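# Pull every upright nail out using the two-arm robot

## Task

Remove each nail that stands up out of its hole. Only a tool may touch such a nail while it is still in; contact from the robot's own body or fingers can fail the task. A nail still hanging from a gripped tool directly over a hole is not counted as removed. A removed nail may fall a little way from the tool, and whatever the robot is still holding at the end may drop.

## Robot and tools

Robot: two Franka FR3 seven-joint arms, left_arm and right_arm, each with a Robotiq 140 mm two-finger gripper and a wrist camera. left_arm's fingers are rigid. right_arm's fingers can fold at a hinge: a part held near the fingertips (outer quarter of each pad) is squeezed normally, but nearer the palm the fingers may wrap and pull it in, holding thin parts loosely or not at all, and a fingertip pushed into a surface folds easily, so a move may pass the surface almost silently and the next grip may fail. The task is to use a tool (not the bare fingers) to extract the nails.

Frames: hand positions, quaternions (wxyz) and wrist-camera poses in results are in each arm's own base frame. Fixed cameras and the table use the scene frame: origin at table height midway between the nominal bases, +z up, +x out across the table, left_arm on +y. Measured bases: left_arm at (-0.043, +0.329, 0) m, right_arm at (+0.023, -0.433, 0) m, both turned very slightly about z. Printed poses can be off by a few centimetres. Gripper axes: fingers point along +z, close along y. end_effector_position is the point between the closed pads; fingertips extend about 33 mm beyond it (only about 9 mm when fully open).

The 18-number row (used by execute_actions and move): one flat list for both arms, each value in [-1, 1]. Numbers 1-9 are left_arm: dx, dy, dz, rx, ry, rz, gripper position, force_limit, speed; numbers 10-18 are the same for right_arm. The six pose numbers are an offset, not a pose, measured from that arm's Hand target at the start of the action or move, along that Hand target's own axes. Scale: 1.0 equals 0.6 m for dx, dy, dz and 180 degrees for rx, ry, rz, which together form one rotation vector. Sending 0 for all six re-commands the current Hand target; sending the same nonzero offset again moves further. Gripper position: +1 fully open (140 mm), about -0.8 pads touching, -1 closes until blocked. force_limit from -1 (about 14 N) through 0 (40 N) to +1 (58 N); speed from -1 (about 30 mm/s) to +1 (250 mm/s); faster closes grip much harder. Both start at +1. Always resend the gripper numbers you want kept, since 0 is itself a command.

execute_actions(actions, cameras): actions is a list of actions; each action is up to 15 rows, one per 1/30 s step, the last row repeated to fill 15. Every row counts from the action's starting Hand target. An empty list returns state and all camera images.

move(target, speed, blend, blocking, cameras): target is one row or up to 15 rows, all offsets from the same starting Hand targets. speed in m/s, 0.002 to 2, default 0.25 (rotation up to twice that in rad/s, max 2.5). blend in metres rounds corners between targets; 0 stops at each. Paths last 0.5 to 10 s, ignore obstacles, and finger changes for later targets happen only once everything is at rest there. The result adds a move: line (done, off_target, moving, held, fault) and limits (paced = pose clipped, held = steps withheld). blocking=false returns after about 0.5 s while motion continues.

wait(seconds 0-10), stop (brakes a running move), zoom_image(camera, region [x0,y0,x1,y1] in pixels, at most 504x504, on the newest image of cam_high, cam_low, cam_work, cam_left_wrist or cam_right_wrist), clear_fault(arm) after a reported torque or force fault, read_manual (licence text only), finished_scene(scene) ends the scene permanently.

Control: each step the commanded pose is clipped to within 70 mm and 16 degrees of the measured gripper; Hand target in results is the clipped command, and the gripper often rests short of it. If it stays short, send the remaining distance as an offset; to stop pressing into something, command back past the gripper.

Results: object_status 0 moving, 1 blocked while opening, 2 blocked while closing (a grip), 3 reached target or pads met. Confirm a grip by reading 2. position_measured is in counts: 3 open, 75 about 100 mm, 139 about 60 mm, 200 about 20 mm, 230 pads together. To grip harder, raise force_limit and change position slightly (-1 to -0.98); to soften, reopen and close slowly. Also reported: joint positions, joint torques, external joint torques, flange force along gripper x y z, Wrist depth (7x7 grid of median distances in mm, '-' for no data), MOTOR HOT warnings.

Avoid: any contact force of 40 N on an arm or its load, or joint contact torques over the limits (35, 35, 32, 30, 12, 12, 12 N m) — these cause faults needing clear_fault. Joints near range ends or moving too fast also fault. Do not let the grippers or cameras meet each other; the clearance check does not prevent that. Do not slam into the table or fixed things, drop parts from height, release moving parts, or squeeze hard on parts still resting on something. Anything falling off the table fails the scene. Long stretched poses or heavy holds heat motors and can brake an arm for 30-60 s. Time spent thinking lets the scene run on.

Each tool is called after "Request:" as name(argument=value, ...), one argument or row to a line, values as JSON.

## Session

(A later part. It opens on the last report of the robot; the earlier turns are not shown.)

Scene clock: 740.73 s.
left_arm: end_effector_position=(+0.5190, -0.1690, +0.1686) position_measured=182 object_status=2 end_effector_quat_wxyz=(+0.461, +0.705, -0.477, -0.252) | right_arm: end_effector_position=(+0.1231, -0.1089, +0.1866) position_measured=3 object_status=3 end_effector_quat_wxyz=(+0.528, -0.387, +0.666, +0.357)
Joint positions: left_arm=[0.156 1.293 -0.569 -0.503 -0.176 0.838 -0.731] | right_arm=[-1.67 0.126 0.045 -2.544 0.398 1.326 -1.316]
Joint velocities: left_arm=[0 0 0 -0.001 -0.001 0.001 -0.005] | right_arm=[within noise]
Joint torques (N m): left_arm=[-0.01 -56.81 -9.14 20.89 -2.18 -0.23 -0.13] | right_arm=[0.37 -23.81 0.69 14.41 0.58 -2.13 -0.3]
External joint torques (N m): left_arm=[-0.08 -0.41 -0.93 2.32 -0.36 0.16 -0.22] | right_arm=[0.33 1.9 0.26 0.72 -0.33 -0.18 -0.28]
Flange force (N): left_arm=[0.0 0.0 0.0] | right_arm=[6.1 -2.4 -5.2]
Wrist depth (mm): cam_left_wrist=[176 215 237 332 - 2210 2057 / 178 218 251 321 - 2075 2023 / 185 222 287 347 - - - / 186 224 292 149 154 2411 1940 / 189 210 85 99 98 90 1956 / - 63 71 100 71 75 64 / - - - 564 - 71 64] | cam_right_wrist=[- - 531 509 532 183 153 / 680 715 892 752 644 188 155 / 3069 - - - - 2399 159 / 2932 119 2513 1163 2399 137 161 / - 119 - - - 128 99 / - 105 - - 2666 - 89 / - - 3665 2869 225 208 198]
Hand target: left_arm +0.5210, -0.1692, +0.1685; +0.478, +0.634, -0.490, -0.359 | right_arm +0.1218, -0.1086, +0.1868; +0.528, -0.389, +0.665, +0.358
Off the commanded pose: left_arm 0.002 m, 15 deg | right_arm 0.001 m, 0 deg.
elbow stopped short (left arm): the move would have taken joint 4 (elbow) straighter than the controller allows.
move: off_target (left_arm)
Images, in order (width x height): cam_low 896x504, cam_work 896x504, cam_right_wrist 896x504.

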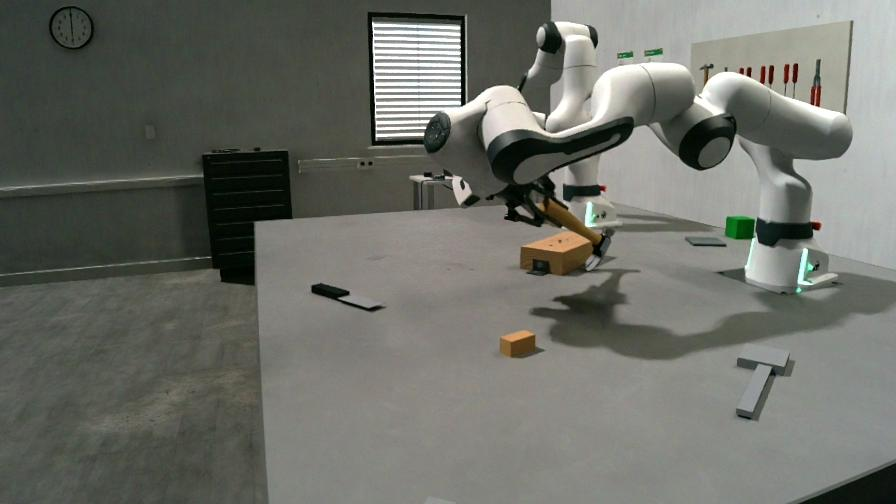

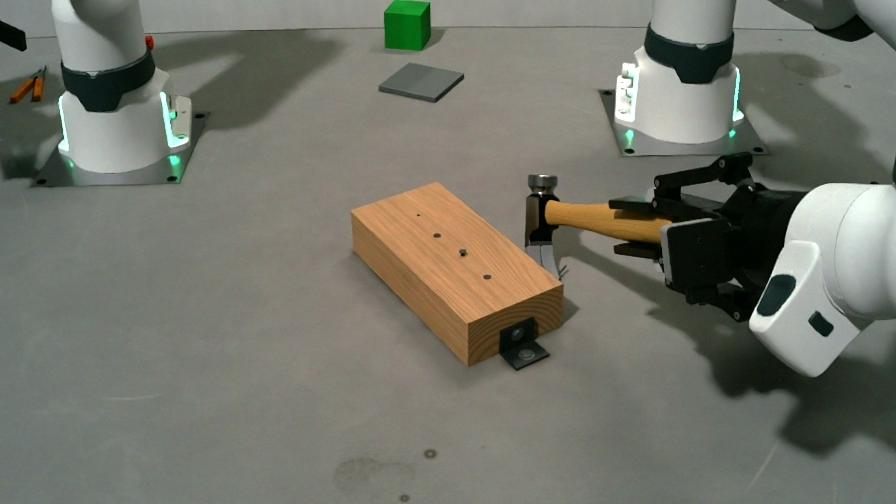

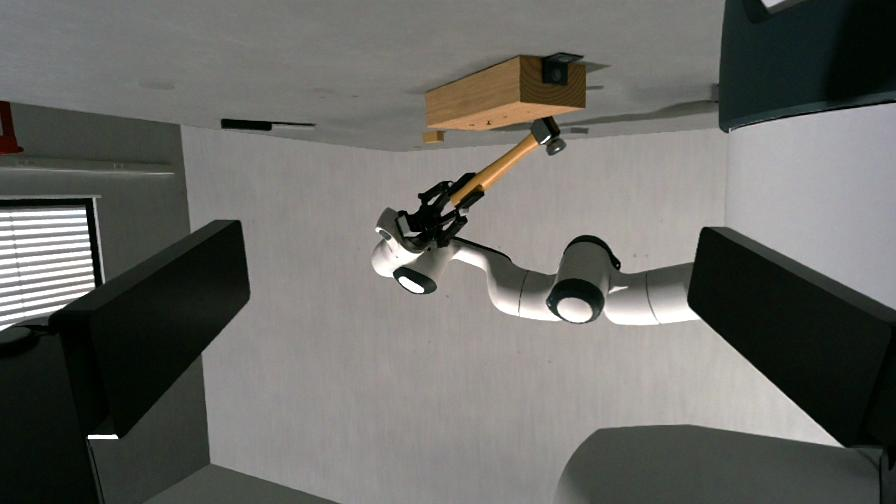

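Request:
move(
  target=[
    [0,0.064,-0.019,0.03,0,0,-1,1,0.5,0,0,0,0,0,0,1,1,1],
    [0,0.19,0.0535,0.139,0,0,-1,1,0.5,0,0,0,0,0,0,1,1,1],
  ],
  speed=0.08,
  blend=0.01,
  cameras=["cam_right_wrist","cam_work","cam_high","cam_left_wrist"],
)

Request:
zoom_image(
  camera="cam_work",
  region=[520, 190, 640, 300],
)

Scene clock: 766.03 s.
left_arm: end_effector_position=(+0.4614, -0.1831, +0.2654) position_measured=182 object_status=2 end_effector_quat_wxyz=(+0.326, +0.726, -0.554, -0.245) | right_arm: end_effector_position=(+0.1231, -0.1089, +0.1866) position_measured=3 object_status=3 end_effector_quat_wxyz=(+0.528, -0.387, +0.666, +0.357)
Joint positions: left_arm=[0.313 0.68 -0.687 -1.253 -0.089 1.112 -0.685] | right_arm=[-1.67 0.126 0.045 -2.544 0.398 1.326 -1.316]
Joint velocities: left_arm=[0.002 0 -0.002 0 0 0.004 0.002] | right_arm=[within noise]
Joint torques (N m): left_arm=[0.34 -46.86 -11.87 22.38 -1.98 -0.63 0.21] | right_arm=[0.41 -23.87 0.66 14.46 0.57 -2.13 -0.34]
External joint torques (N m): left_arm=[0.24 -1.7 -0.84 1.62 -1.01 -0.91 0.13] | right_arm=[0.36 1.79 0.22 0.84 -0.34 -0.18 -0.32]
Flange force (N): left_arm=[1.0 2.3 -7.1] | right_arm=[5.9 -2.3 -5.4]
Wrist depth (mm): cam_left_wrist=[244 263 301 380 698 - 1794 / 255 286 372 472 751 - 1613 / 263 318 382 350 678 - - / 272 324 - 149 134 - - / 280 305 85 99 99 85 1511 / - 63 71 100 71 75 68 / - - - - - 71 64] | cam_right_wrist=[475 491 - - 522 186 157 / 3180 - - 700 656 194 158 / 3770 - - - - - 156 / 2965 118 - 981 2513 137 154 / - 119 4257 1082 1073 128 98 / - 111 - 3615 1039 956 - / - - - 3665 225 207 198]
Hand target: left_arm +0.4596, -0.1846, +0.2687; +0.330, +0.723, -0.556, -0.244 | right_arm +0.1218, -0.1086, +0.1868; +0.528, -0.389, +0.665, +0.358
Off the commanded pose: left_arm 0.004 m, 1 deg | right_arm 0.001 m, 0 deg.
elbow stopped short (left arm): the move would have taken joint 4 (elbow) straighter than the controller allows.
move: off_target (left_arm)
Images, in order (width x height): cam_high 896x504, cam_work 896x504, cam_left_wrist 896x504, cam_right_wrist 896x504.

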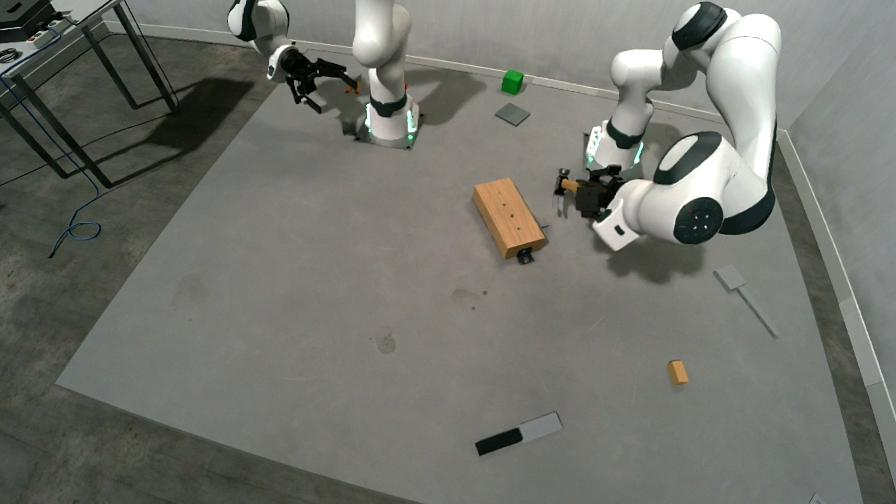

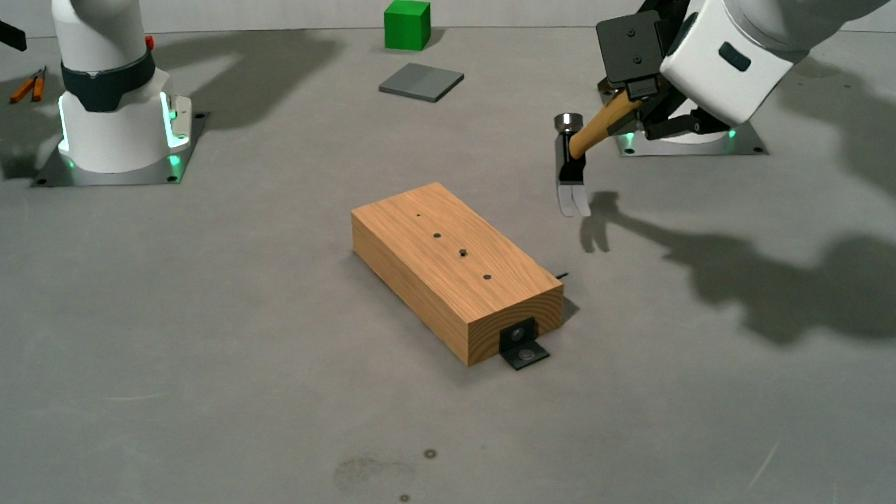

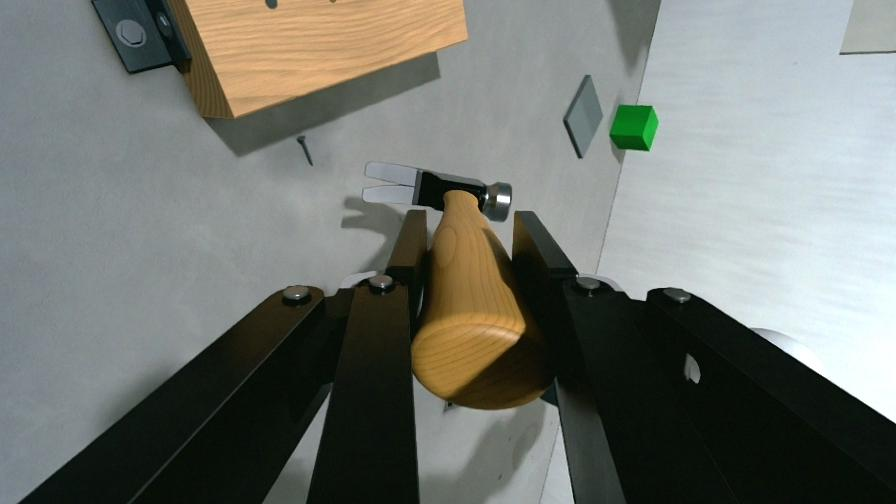

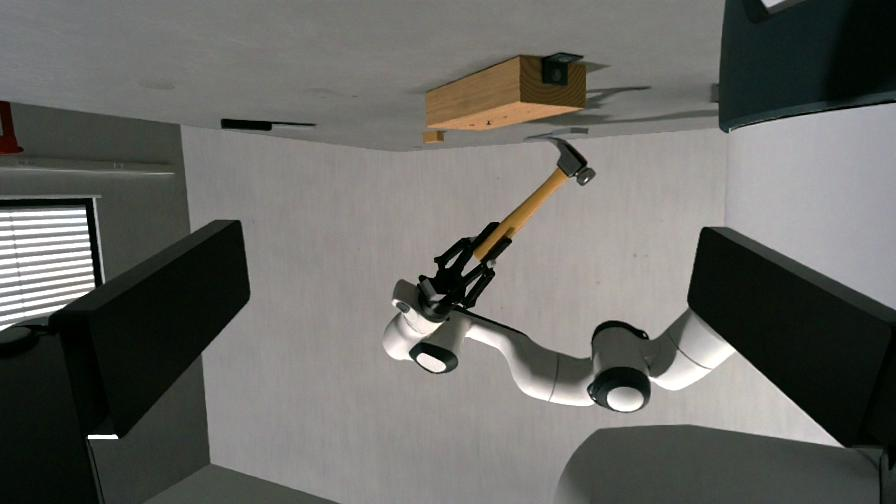

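Scaled by 4.200.

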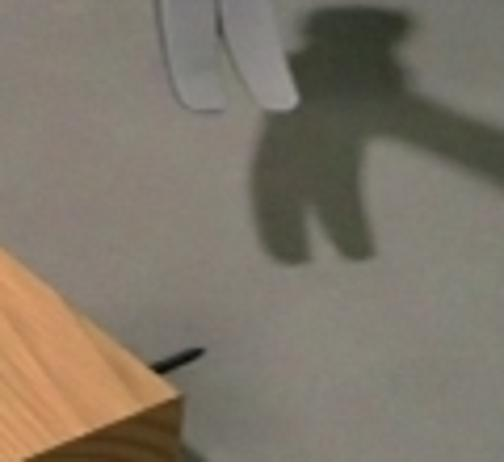

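Request:
move(
  target=[
    [0.001,0.05,-0.044,0,0,0,-1,1,0.5,0,0,0,0,0,0,1,1,1],
    [0.2057,0.0827,-0.033,0,0,0,-1,1,0.5,0,0,0,0,0,0,1,1,1],
    [0.2047,0.0327,0.011,0,0,0,-1,1,0.5,0,0,0,0,0,0,1,1,1],
  ],
  speed=0.1,
  blend=0.01,
  cameras=["all"],
)

Request:
zoom_image(
  camera="cam_work",
  region=[400, 170, 520, 290],
)

Request:
zoom_image(
  camera="cam_low",
  region=[540, 200, 610, 260],
)

Request:
zoom_image(
  camera="cam_right_wrist",
  region=[440, 60, 600, 170],
)

Request:
zoom_image(
  camera="cam_left_wrist",
  region=[300, 100, 540, 240],
)

Scene clock: 789.70 s.
left_arm: end_effector_position=(+0.4754, -0.3076, +0.2767) position_measured=182 object_status=2 end_effector_quat_wxyz=(+0.329, +0.725, -0.553, -0.246) | right_arm: end_effector_position=(+0.1231, -0.1089, +0.1866) position_measured=3 object_status=3 end_effector_quat_wxyz=(+0.528, -0.387, +0.666, +0.357)
Joint positions: left_arm=[0.022 0.893 -0.665 -0.871 -0.13 1.041 -0.896] | right_arm=[-1.67 0.126 0.045 -2.544 0.398 1.326 -1.316]
Joint velocities: left_arm=[0 -0.001 0 -0.002 0.001 0.004 0.001] | right_arm=[within noise]
Joint torques (N m): left_arm=[0.15 -54.11 -12.12 22.06 -2.24 -0.3 0.25] | right_arm=[0.39 -23.84 0.64 14.43 0.56 -2.13 -0.35]
External joint torques (N m): left_arm=[0.01 -2.84 -1.23 2.31 -0.81 -0.86 0.18] | right_arm=[0.38 1.79 0.24 0.81 -0.36 -0.18 -0.33]
Flange force (N): left_arm=[0.0 0.0 0.0] | right_arm=[5.9 -2.3 -5.3]
Wrist depth (mm): cam_left_wrist=[256 304 369 482 725 - 1808 / 265 293 334 392 - - 2363 / 270 276 335 349 772 - - / 281 301 347 149 121 2040 - / 289 317 85 99 98 85 - / - 64 71 101 71 75 68 / - - - - - 71 64] | cam_right_wrist=[- - - - 575 182 148 / - - 1027 725 644 186 158 / - 3939 - - - 192 161 / 3105 119 - 817 3105 137 161 / - 119 3218 1015 956 128 95 / - 103 - 1123 2490 - 89 / - - - - 228 208 198]
Hand target: left_arm +0.4745, -0.3076, +0.2806; +0.330, +0.723, -0.556, -0.244 | right_arm +0.1218, -0.1086, +0.1868; +0.528, -0.389, +0.665, +0.358
Off the commanded pose: left_arm 0.004 m, 0 deg | right_arm 0.001 m, 0 deg.
move: off_target (left_arm)

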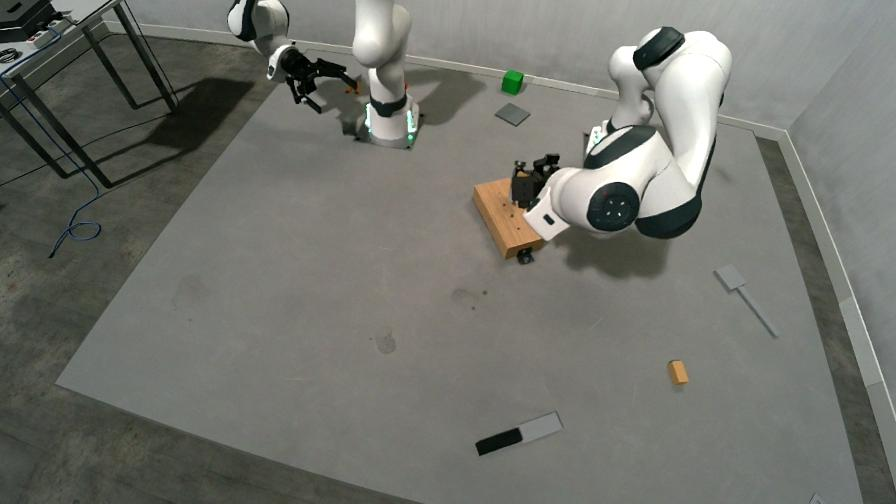

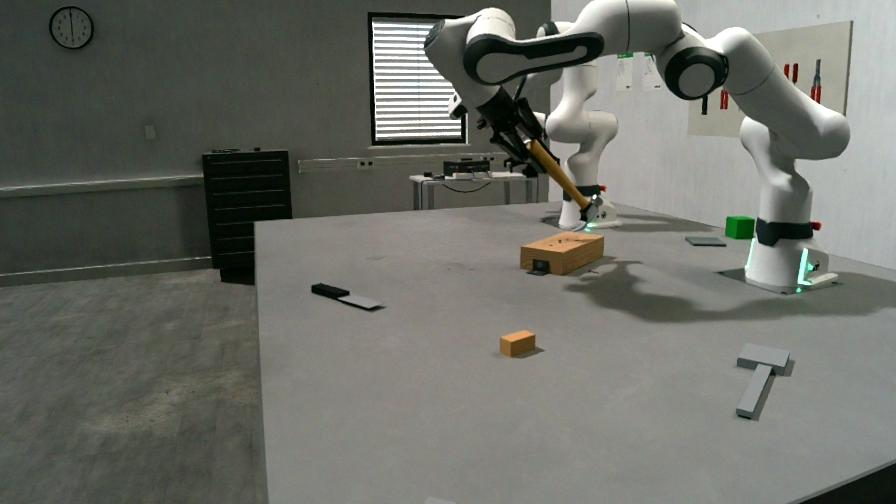

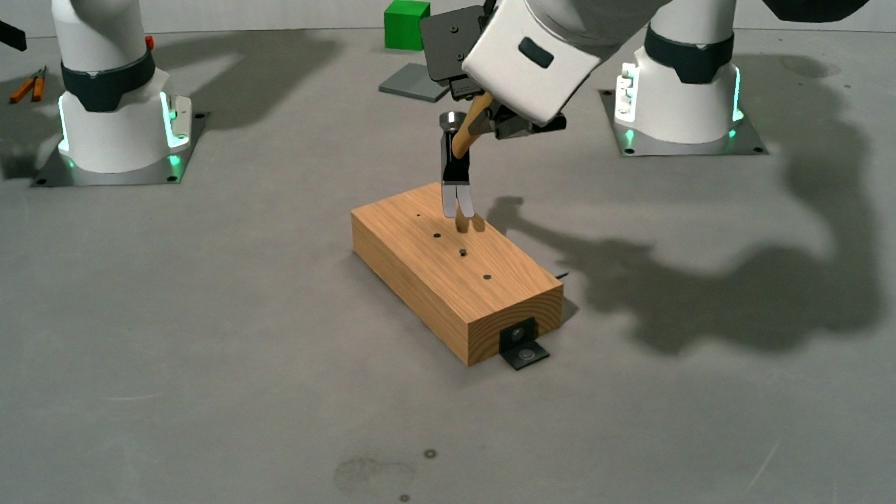

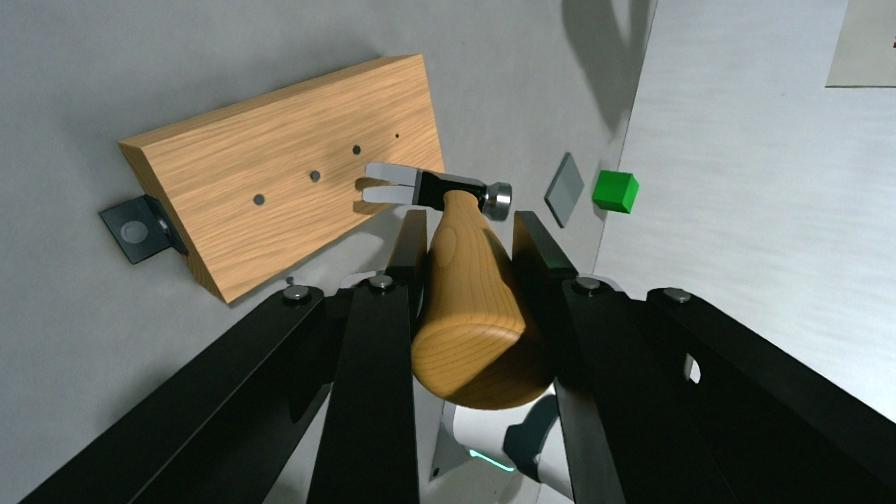

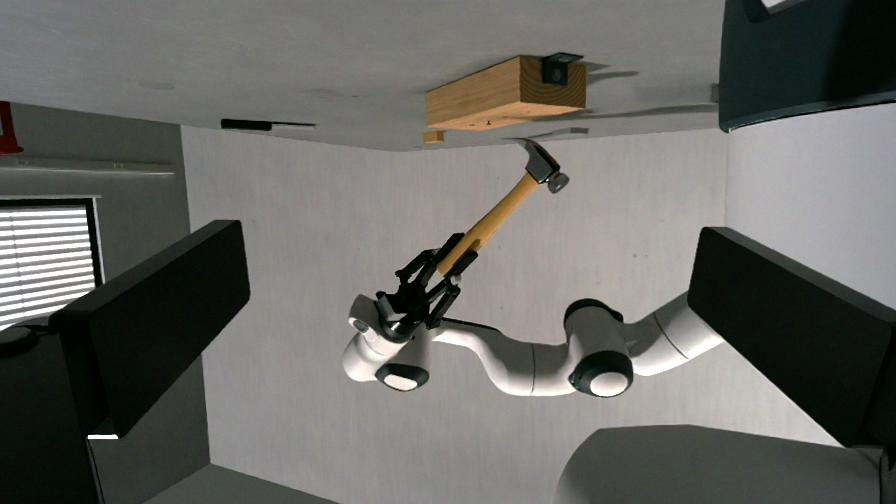

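Scaled by 4.200.

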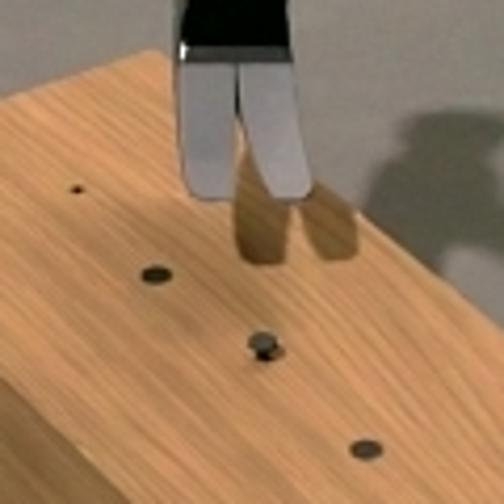

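Scaled by 7.200.

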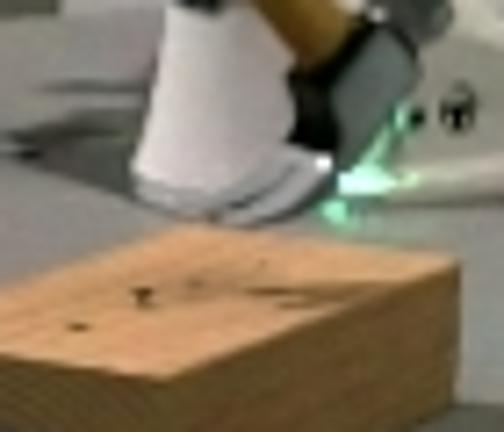

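Scaled by 3.150.

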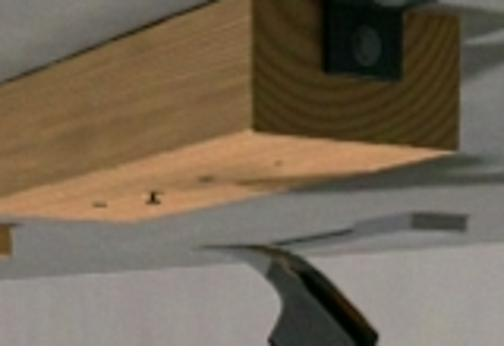

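Scaled by 2.100.

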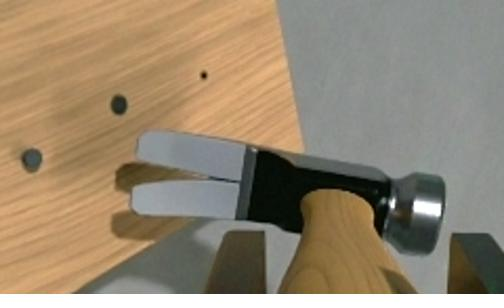

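Request:
move(
  target=[0.0047,-0.05,0.0093,0,0,0,-1,1,0.5,0,0,0,0,0,0,1,1,1],
  speed=0.05,
  cameras=["cam_work","cam_low","cam_right_wrist","cam_left_wrist"],
)

Request:
zoom_image(
  camera="cam_work",
  region=[430, 210, 490, 270],
)

Request:
zoom_image(
  camera="cam_low",
  region=[540, 215, 590, 255],
)

Request:
zoom_image(
  camera="cam_right_wrist",
  region=[460, 90, 560, 160],
)

Request:
zoom_image(
  camera="cam_left_wrist",
  region=[300, 120, 460, 220],
)

Scene clock: 803.10 s.
left_arm: end_effector_position=(+0.4931, -0.3066, +0.2521) position_measured=182 object_status=2 end_effector_quat_wxyz=(+0.328, +0.727, -0.553, -0.242) | right_arm: end_effector_position=(+0.1231, -0.1089, +0.1866) position_measured=3 object_status=3 end_effector_quat_wxyz=(+0.528, -0.387, +0.666, +0.357)
Joint positions: left_arm=[-0.02 0.987 -0.65 -0.746 -0.091 1.019 -0.881] | right_arm=[-1.67 0.126 0.045 -2.544 0.398 1.326 -1.316]
Joint velocities: left_arm=[-0.001 0.002 -0.001 0 0 -0.004 0.003] | right_arm=[within noise]
Joint torques (N m): left_arm=[-0.55 -54.83 -11.08 22.58 -2.19 -0.76 0.17] | right_arm=[0.4 -23.83 0.65 14.42 0.56 -2.14 -0.33]
External joint torques (N m): left_arm=[-0.29 -1.36 -0.66 3.3 -0.75 -1.32 0.1] | right_arm=[0.34 1.78 0.2 0.83 -0.35 -0.18 -0.31]
Flange force (N): left_arm=[0.0 0.0 0.0] | right_arm=[5.8 -2.3 -5.4]
Wrist depth (mm): cam_left_wrist=[241 276 343 416 684 - 2094 / 247 283 324 381 702 - - / 253 272 312 351 728 - - / 261 292 310 149 134 - - / 269 294 85 99 98 85 - / - 63 71 101 71 75 64 / - - - - - 71 64] | cam_right_wrist=[489 - - - - 184 154 / 3665 - - 717 621 186 161 / - - - 2932 2490 193 160 / 2999 119 3069 2808 3615 136 154 / - 119 960 2869 956 128 99 / - 106 - - 949 - 89 / - - - - 224 208 198]
Hand target: left_arm +0.4906, -0.3066, +0.2545; +0.330, +0.723, -0.556, -0.244 | right_arm +0.1218, -0.1086, +0.1868; +0.528, -0.389, +0.665, +0.358
Off the commanded pose: left_arm 0.003 m, 1 deg | right_arm 0.001 m, 0 deg.
move: done
Images, in order (width x height): cam_low 896x504, cam_work 896x504, cam_left_wrist 896x504, cam_right_wrist 896x504.

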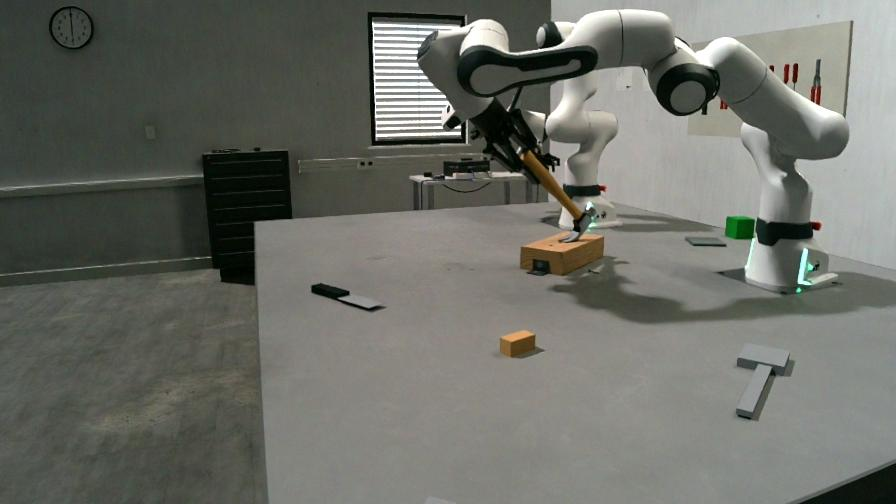

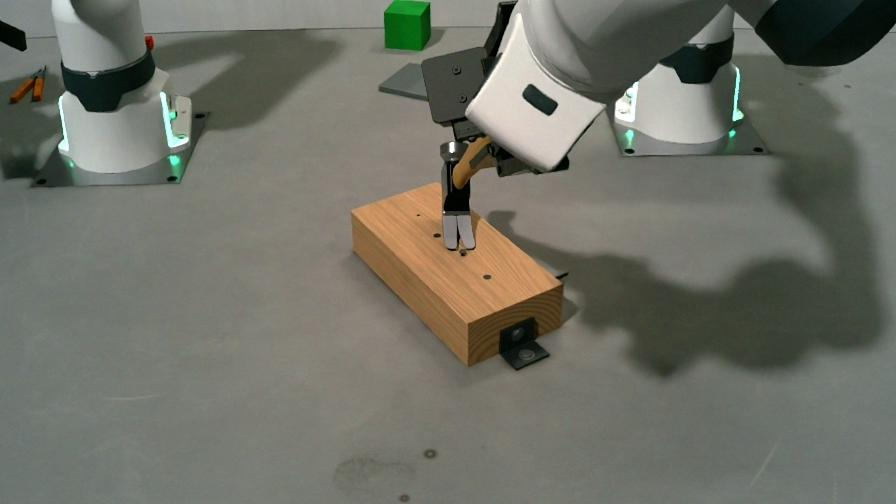

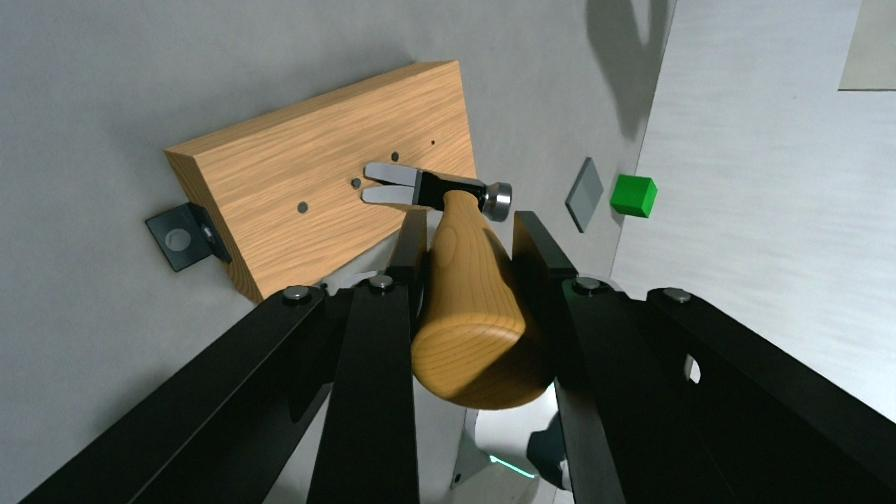

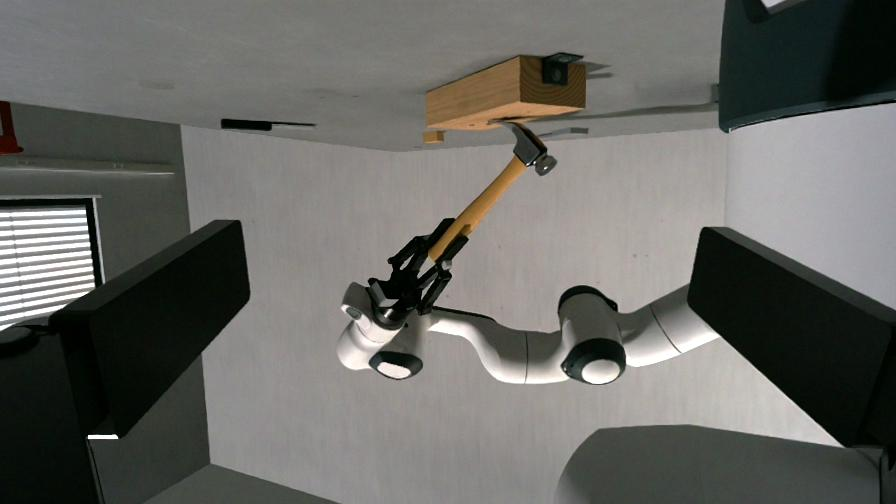

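Scaled by 8.400.

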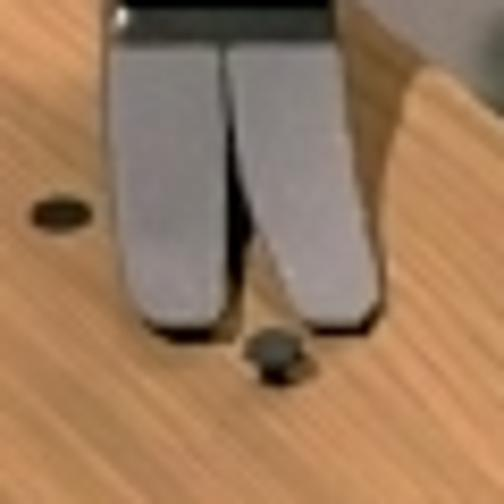

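Scaled by 10.080.

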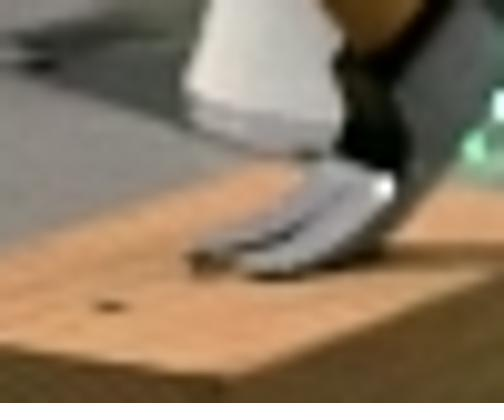

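Scaled by 5.040.

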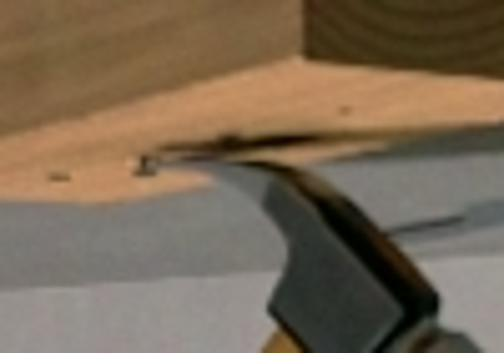

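Scaled by 3.150.

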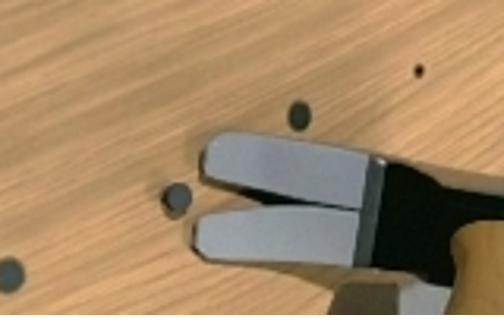

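Request:
move(
  target=[0.0007,-0.0088,-0.01,0,0,0,-1,1,0.5,0,0,0,0,0,0,1,1,1],
  speed=0.02,
  cameras=["cam_work","cam_low","cam_right_wrist","cam_left_wrist"],
)

Request:
zoom_image(
  camera="cam_work",
  region=[430, 210, 490, 270],
)

Request:
zoom_image(
  camera="cam_right_wrist",
  region=[460, 90, 560, 160],
)

Request:
zoom_image(
  camera="cam_left_wrist",
  region=[300, 120, 460, 220],
)

Scene clock: 810.83 s.
left_arm: end_effector_position=(+0.5005, -0.3053, +0.2522) position_measured=182 object_status=2 end_effector_quat_wxyz=(+0.330, +0.724, -0.556, -0.239) | right_arm: end_effector_position=(+0.1231, -0.1089, +0.1866) position_measured=3 object_status=3 end_effector_quat_wxyz=(+0.528, -0.387, +0.666, +0.357)
Joint positions: left_arm=[-0.074 1.073 -0.641 -0.568 -0.073 0.94 -0.881] | right_arm=[-1.67 0.126 0.045 -2.544 0.398 1.326 -1.316]
Joint velocities: left_arm=[-0.001 0.001 0 0.001 0 -0.005 -0.001] | right_arm=[within noise]
Joint torques (N m): left_arm=[-0.54 -56.57 -9.18 21.49 -2.2 -0.55 -0.16] | right_arm=[0.39 -23.88 0.72 14.43 0.58 -2.12 -0.35]
External joint torques (N m): left_arm=[-0.52 -1.89 -0.36 2.88 -0.73 -1.12 -0.24] | right_arm=[0.37 1.68 0.31 0.87 -0.32 -0.17 -0.33]
Flange force (N): left_arm=[0.0 0.0 0.0] | right_arm=[5.6 -2.4 -5.2]
Wrist depth (mm): cam_left_wrist=[243 289 345 402 643 - - / 248 289 324 387 604 - - / - 280 309 354 674 - - / 261 300 312 149 122 - - / 268 295 85 99 98 91 - / - 63 71 101 71 75 68 / - - - 607 - 71 64] | cam_right_wrist=[491 491 472 500 576 183 154 / 1820 862 - 735 719 185 152 / 3218 4060 3717 - - - 153 / 2444 128 - 868 - 137 152 / - 119 977 1023 929 128 98 / - 105 - 3180 2466 - 89 / - - - 3105 225 208 197]
Hand target: left_arm +0.4984, -0.3049, +0.2545; +0.330, +0.723, -0.556, -0.244 | right_arm +0.1218, -0.1086, +0.1868; +0.528, -0.389, +0.665, +0.358
Off the commanded pose: left_arm 0.003 m, 1 deg | right_arm 0.001 m, 0 deg.
move: done
Images, in order (width x height): cam_low 896x504, cam_work 896x504, cam_left_wrist 896x504, cam_right_wrist 896x504.

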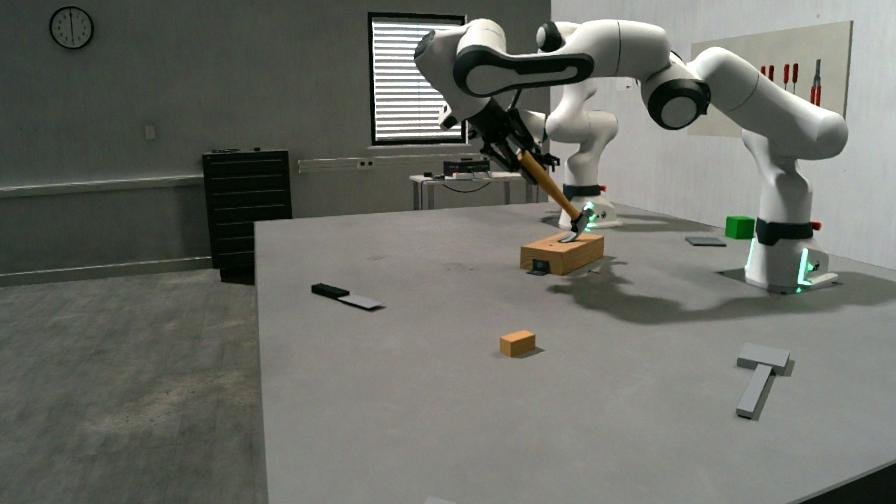

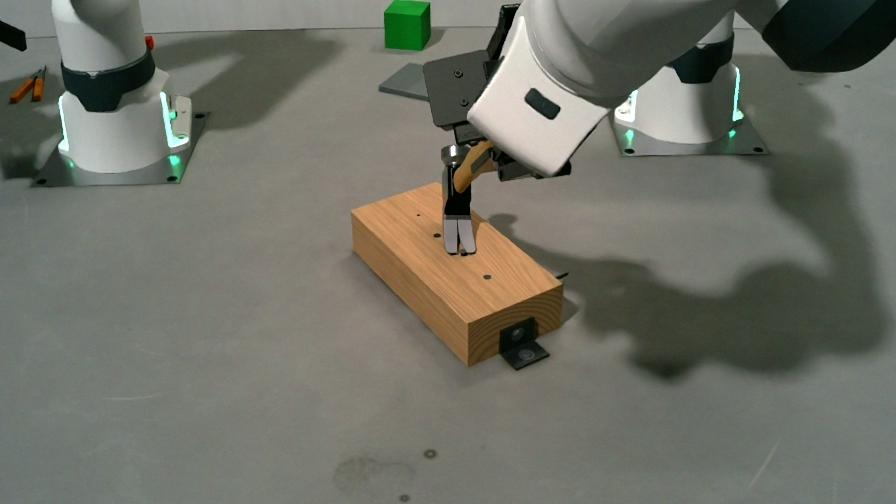

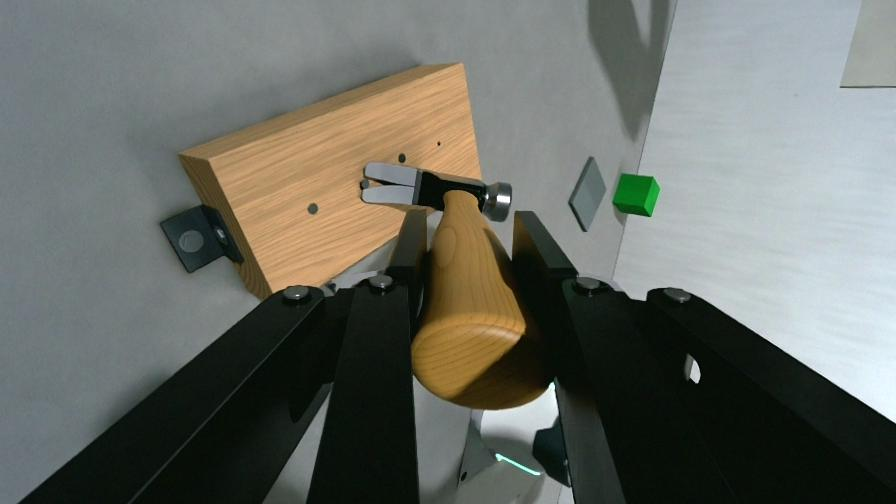

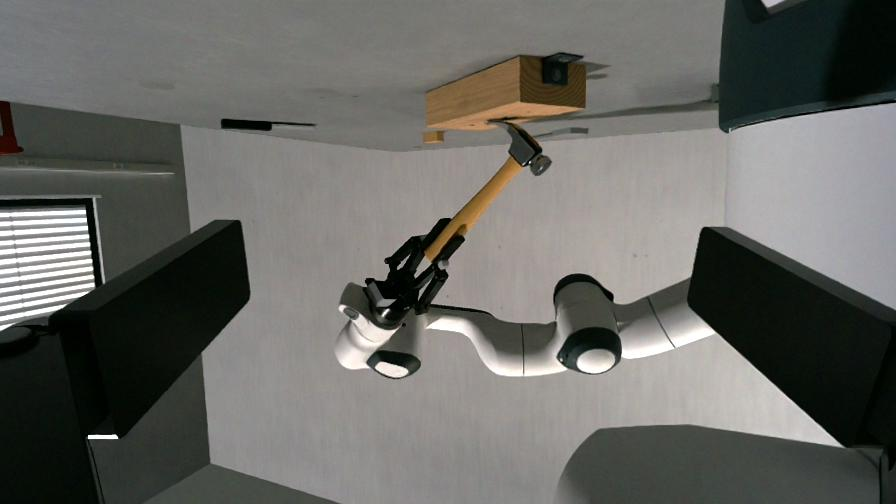

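Scaled by 8.400.

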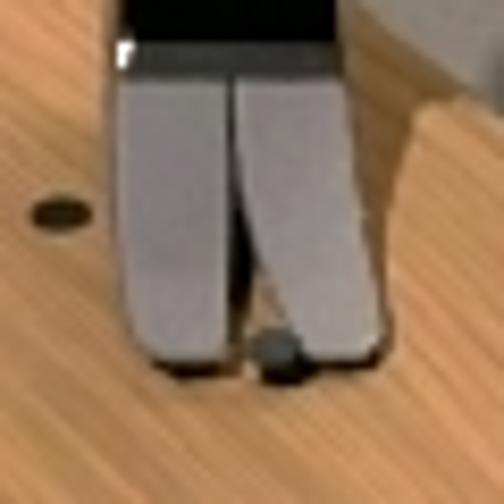

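Scaled by 5.040.

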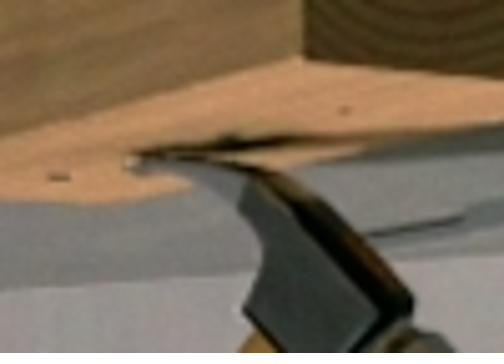

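Scaled by 3.150.

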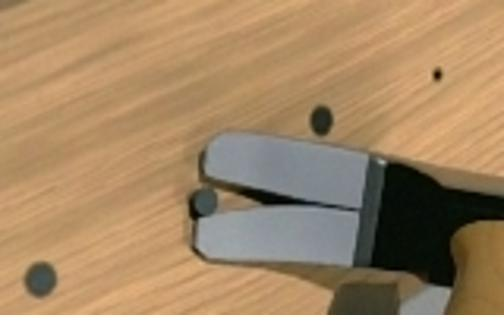

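Request:
move(
  target=[-0.0016,-0.0088,-0.01,0,0,0,-1,1,0.5,0,0,0,0,0,0,1,1,1],
  speed=0.02,
  cameras=["cam_work","cam_low","cam_right_wrist","cam_left_wrist"],
)

Request:
zoom_image(
  camera="cam_work",
  region=[430, 210, 490, 270],
)

Request:
zoom_image(
  camera="cam_right_wrist",
  region=[460, 90, 560, 160],
)

Request:
zoom_image(
  camera="cam_left_wrist",
  region=[300, 120, 460, 220],
)

Scene clock: 817.87 s.
left_arm: end_effector_position=(+0.5045, -0.3041, +0.2517) position_measured=182 object_status=2 end_effector_quat_wxyz=(+0.330, +0.726, -0.555, -0.235) | right_arm: end_effector_position=(+0.1231, -0.1089, +0.1866) position_measured=3 object_status=3 end_effector_quat_wxyz=(+0.528, -0.387, +0.666, +0.357)
Joint positions: left_arm=[-0.09 1.101 -0.637 -0.506 -0.069 0.918 -0.881] | right_arm=[-1.67 0.126 0.045 -2.544 0.398 1.326 -1.316]
Joint torques (N m): left_arm=[1.05 -58.12 -8.33 22.37 -1.59 -0.24 0.05] | right_arm=[0.43 -23.81 0.69 14.39 0.56 -2.13 -0.34]
External joint torques (N m): left_arm=[1 -2.95 -0.11 3.89 -0.11 -0.84 -0.03] | right_arm=[0.32 1.76 0.2 0.78 -0.36 -0.18 -0.32]
Flange force (N): left_arm=[0.0 0.0 0.0] | right_arm=[5.8 -2.1 -5.2]
Wrist depth (mm): cam_left_wrist=[243 277 344 439 649 - - / 247 287 331 391 622 - - / 253 282 309 356 846 - - / 261 301 311 149 123 2273 - / 268 294 85 99 98 85 - / - 64 71 101 71 75 64 / - - - 628 - 71 64] | cam_right_wrist=[- 494 501 502 - 185 162 / 756 - - 725 700 203 163 / - - 4473 - - - 155 / 3142 119 - 820 - 137 165 / - 120 949 985 949 128 99 / - 105 - 2838 2778 - 89 / - - 3566 - 229 207 198]
Hand target: left_arm +0.5058, -0.3018, +0.2546; +0.330, +0.723, -0.556, -0.244 | right_arm +0.1218, -0.1086, +0.1868; +0.528, -0.389, +0.665, +0.358
Off the commanded pose: left_arm 0.004 m, 1 deg | right_arm 0.001 m, 0 deg.
elbow stopped short (left arm): the move would have taken joint 4 (elbow) straighter than the controller allows.
move: off_target (left_arm)
Images, in order (width x height): cam_low 896x504, cam_work 896x504, cam_left_wrist 896x504, cam_right_wrist 896x504.

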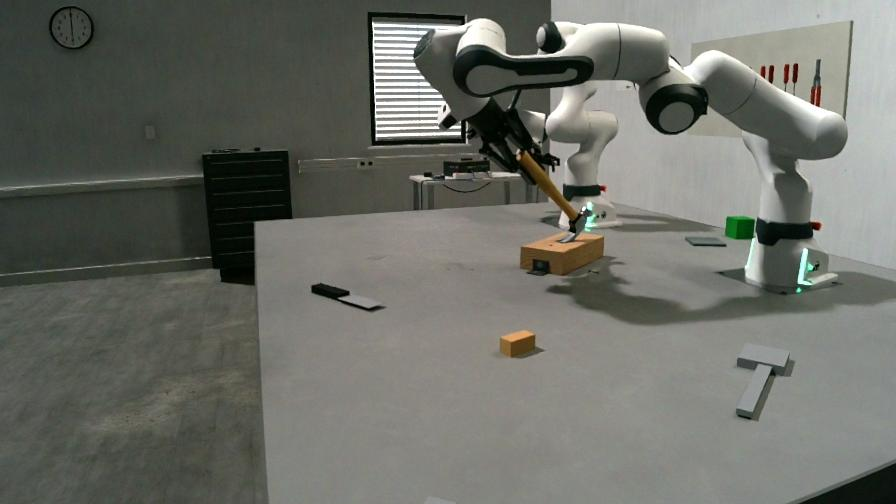

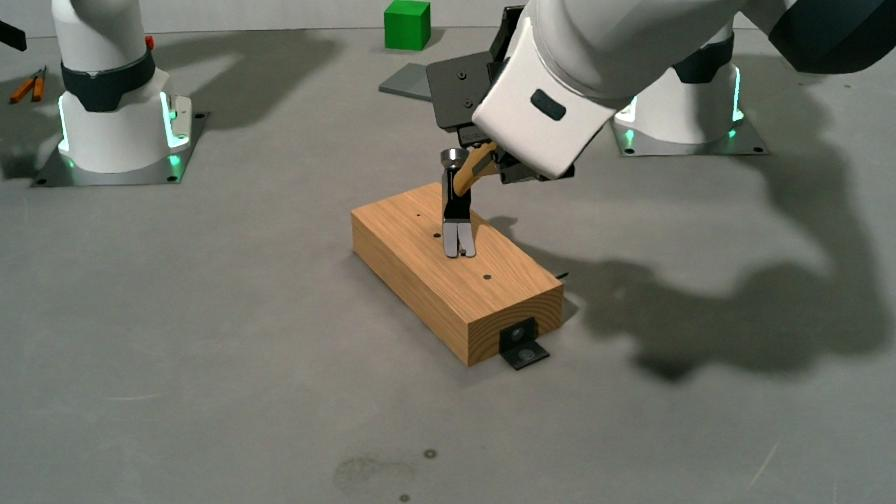

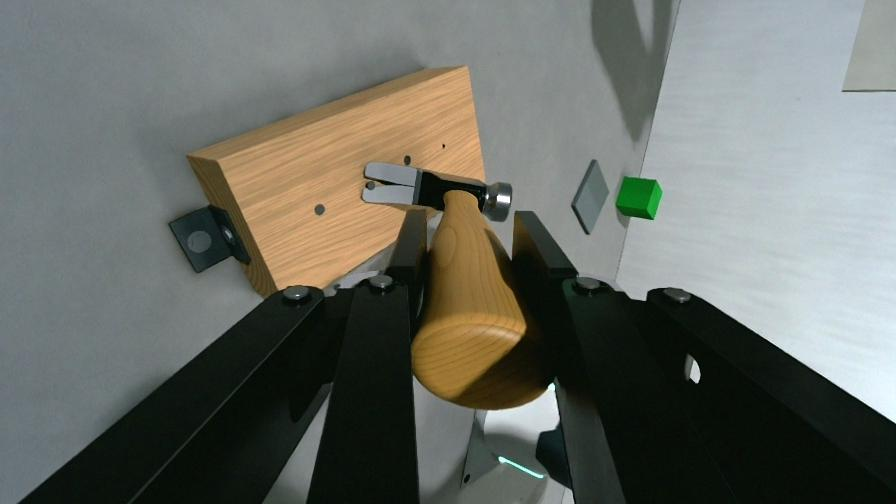

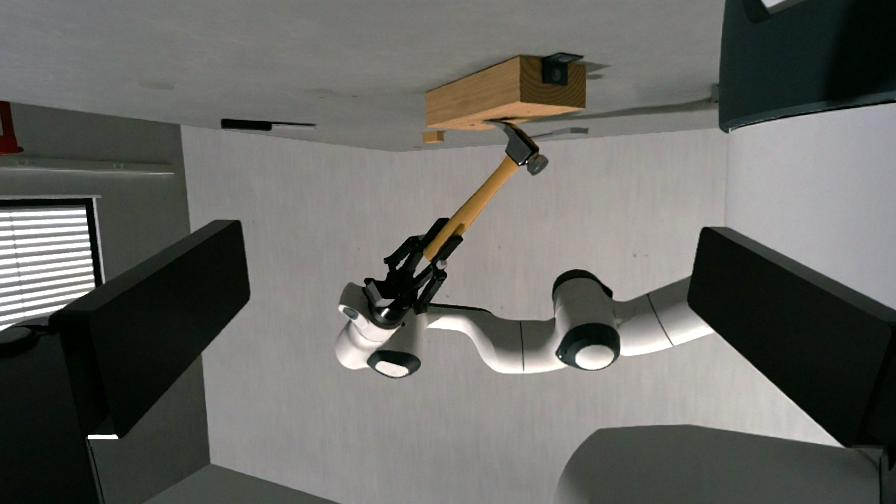

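Scaled by 8.400.

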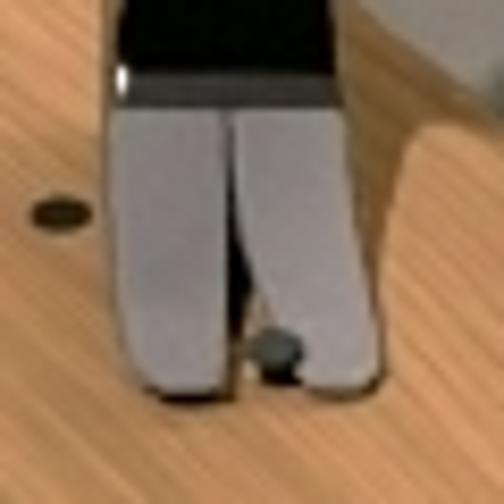

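Scaled by 5.040.

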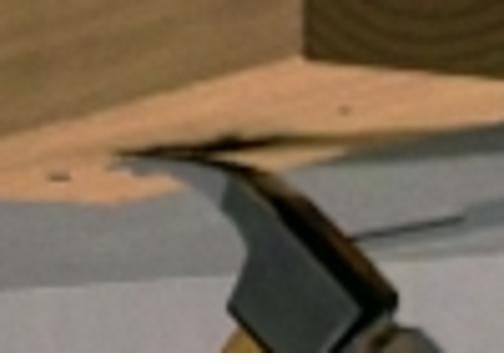

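Scaled by 3.150.

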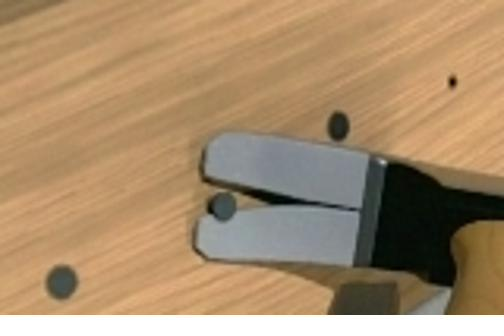

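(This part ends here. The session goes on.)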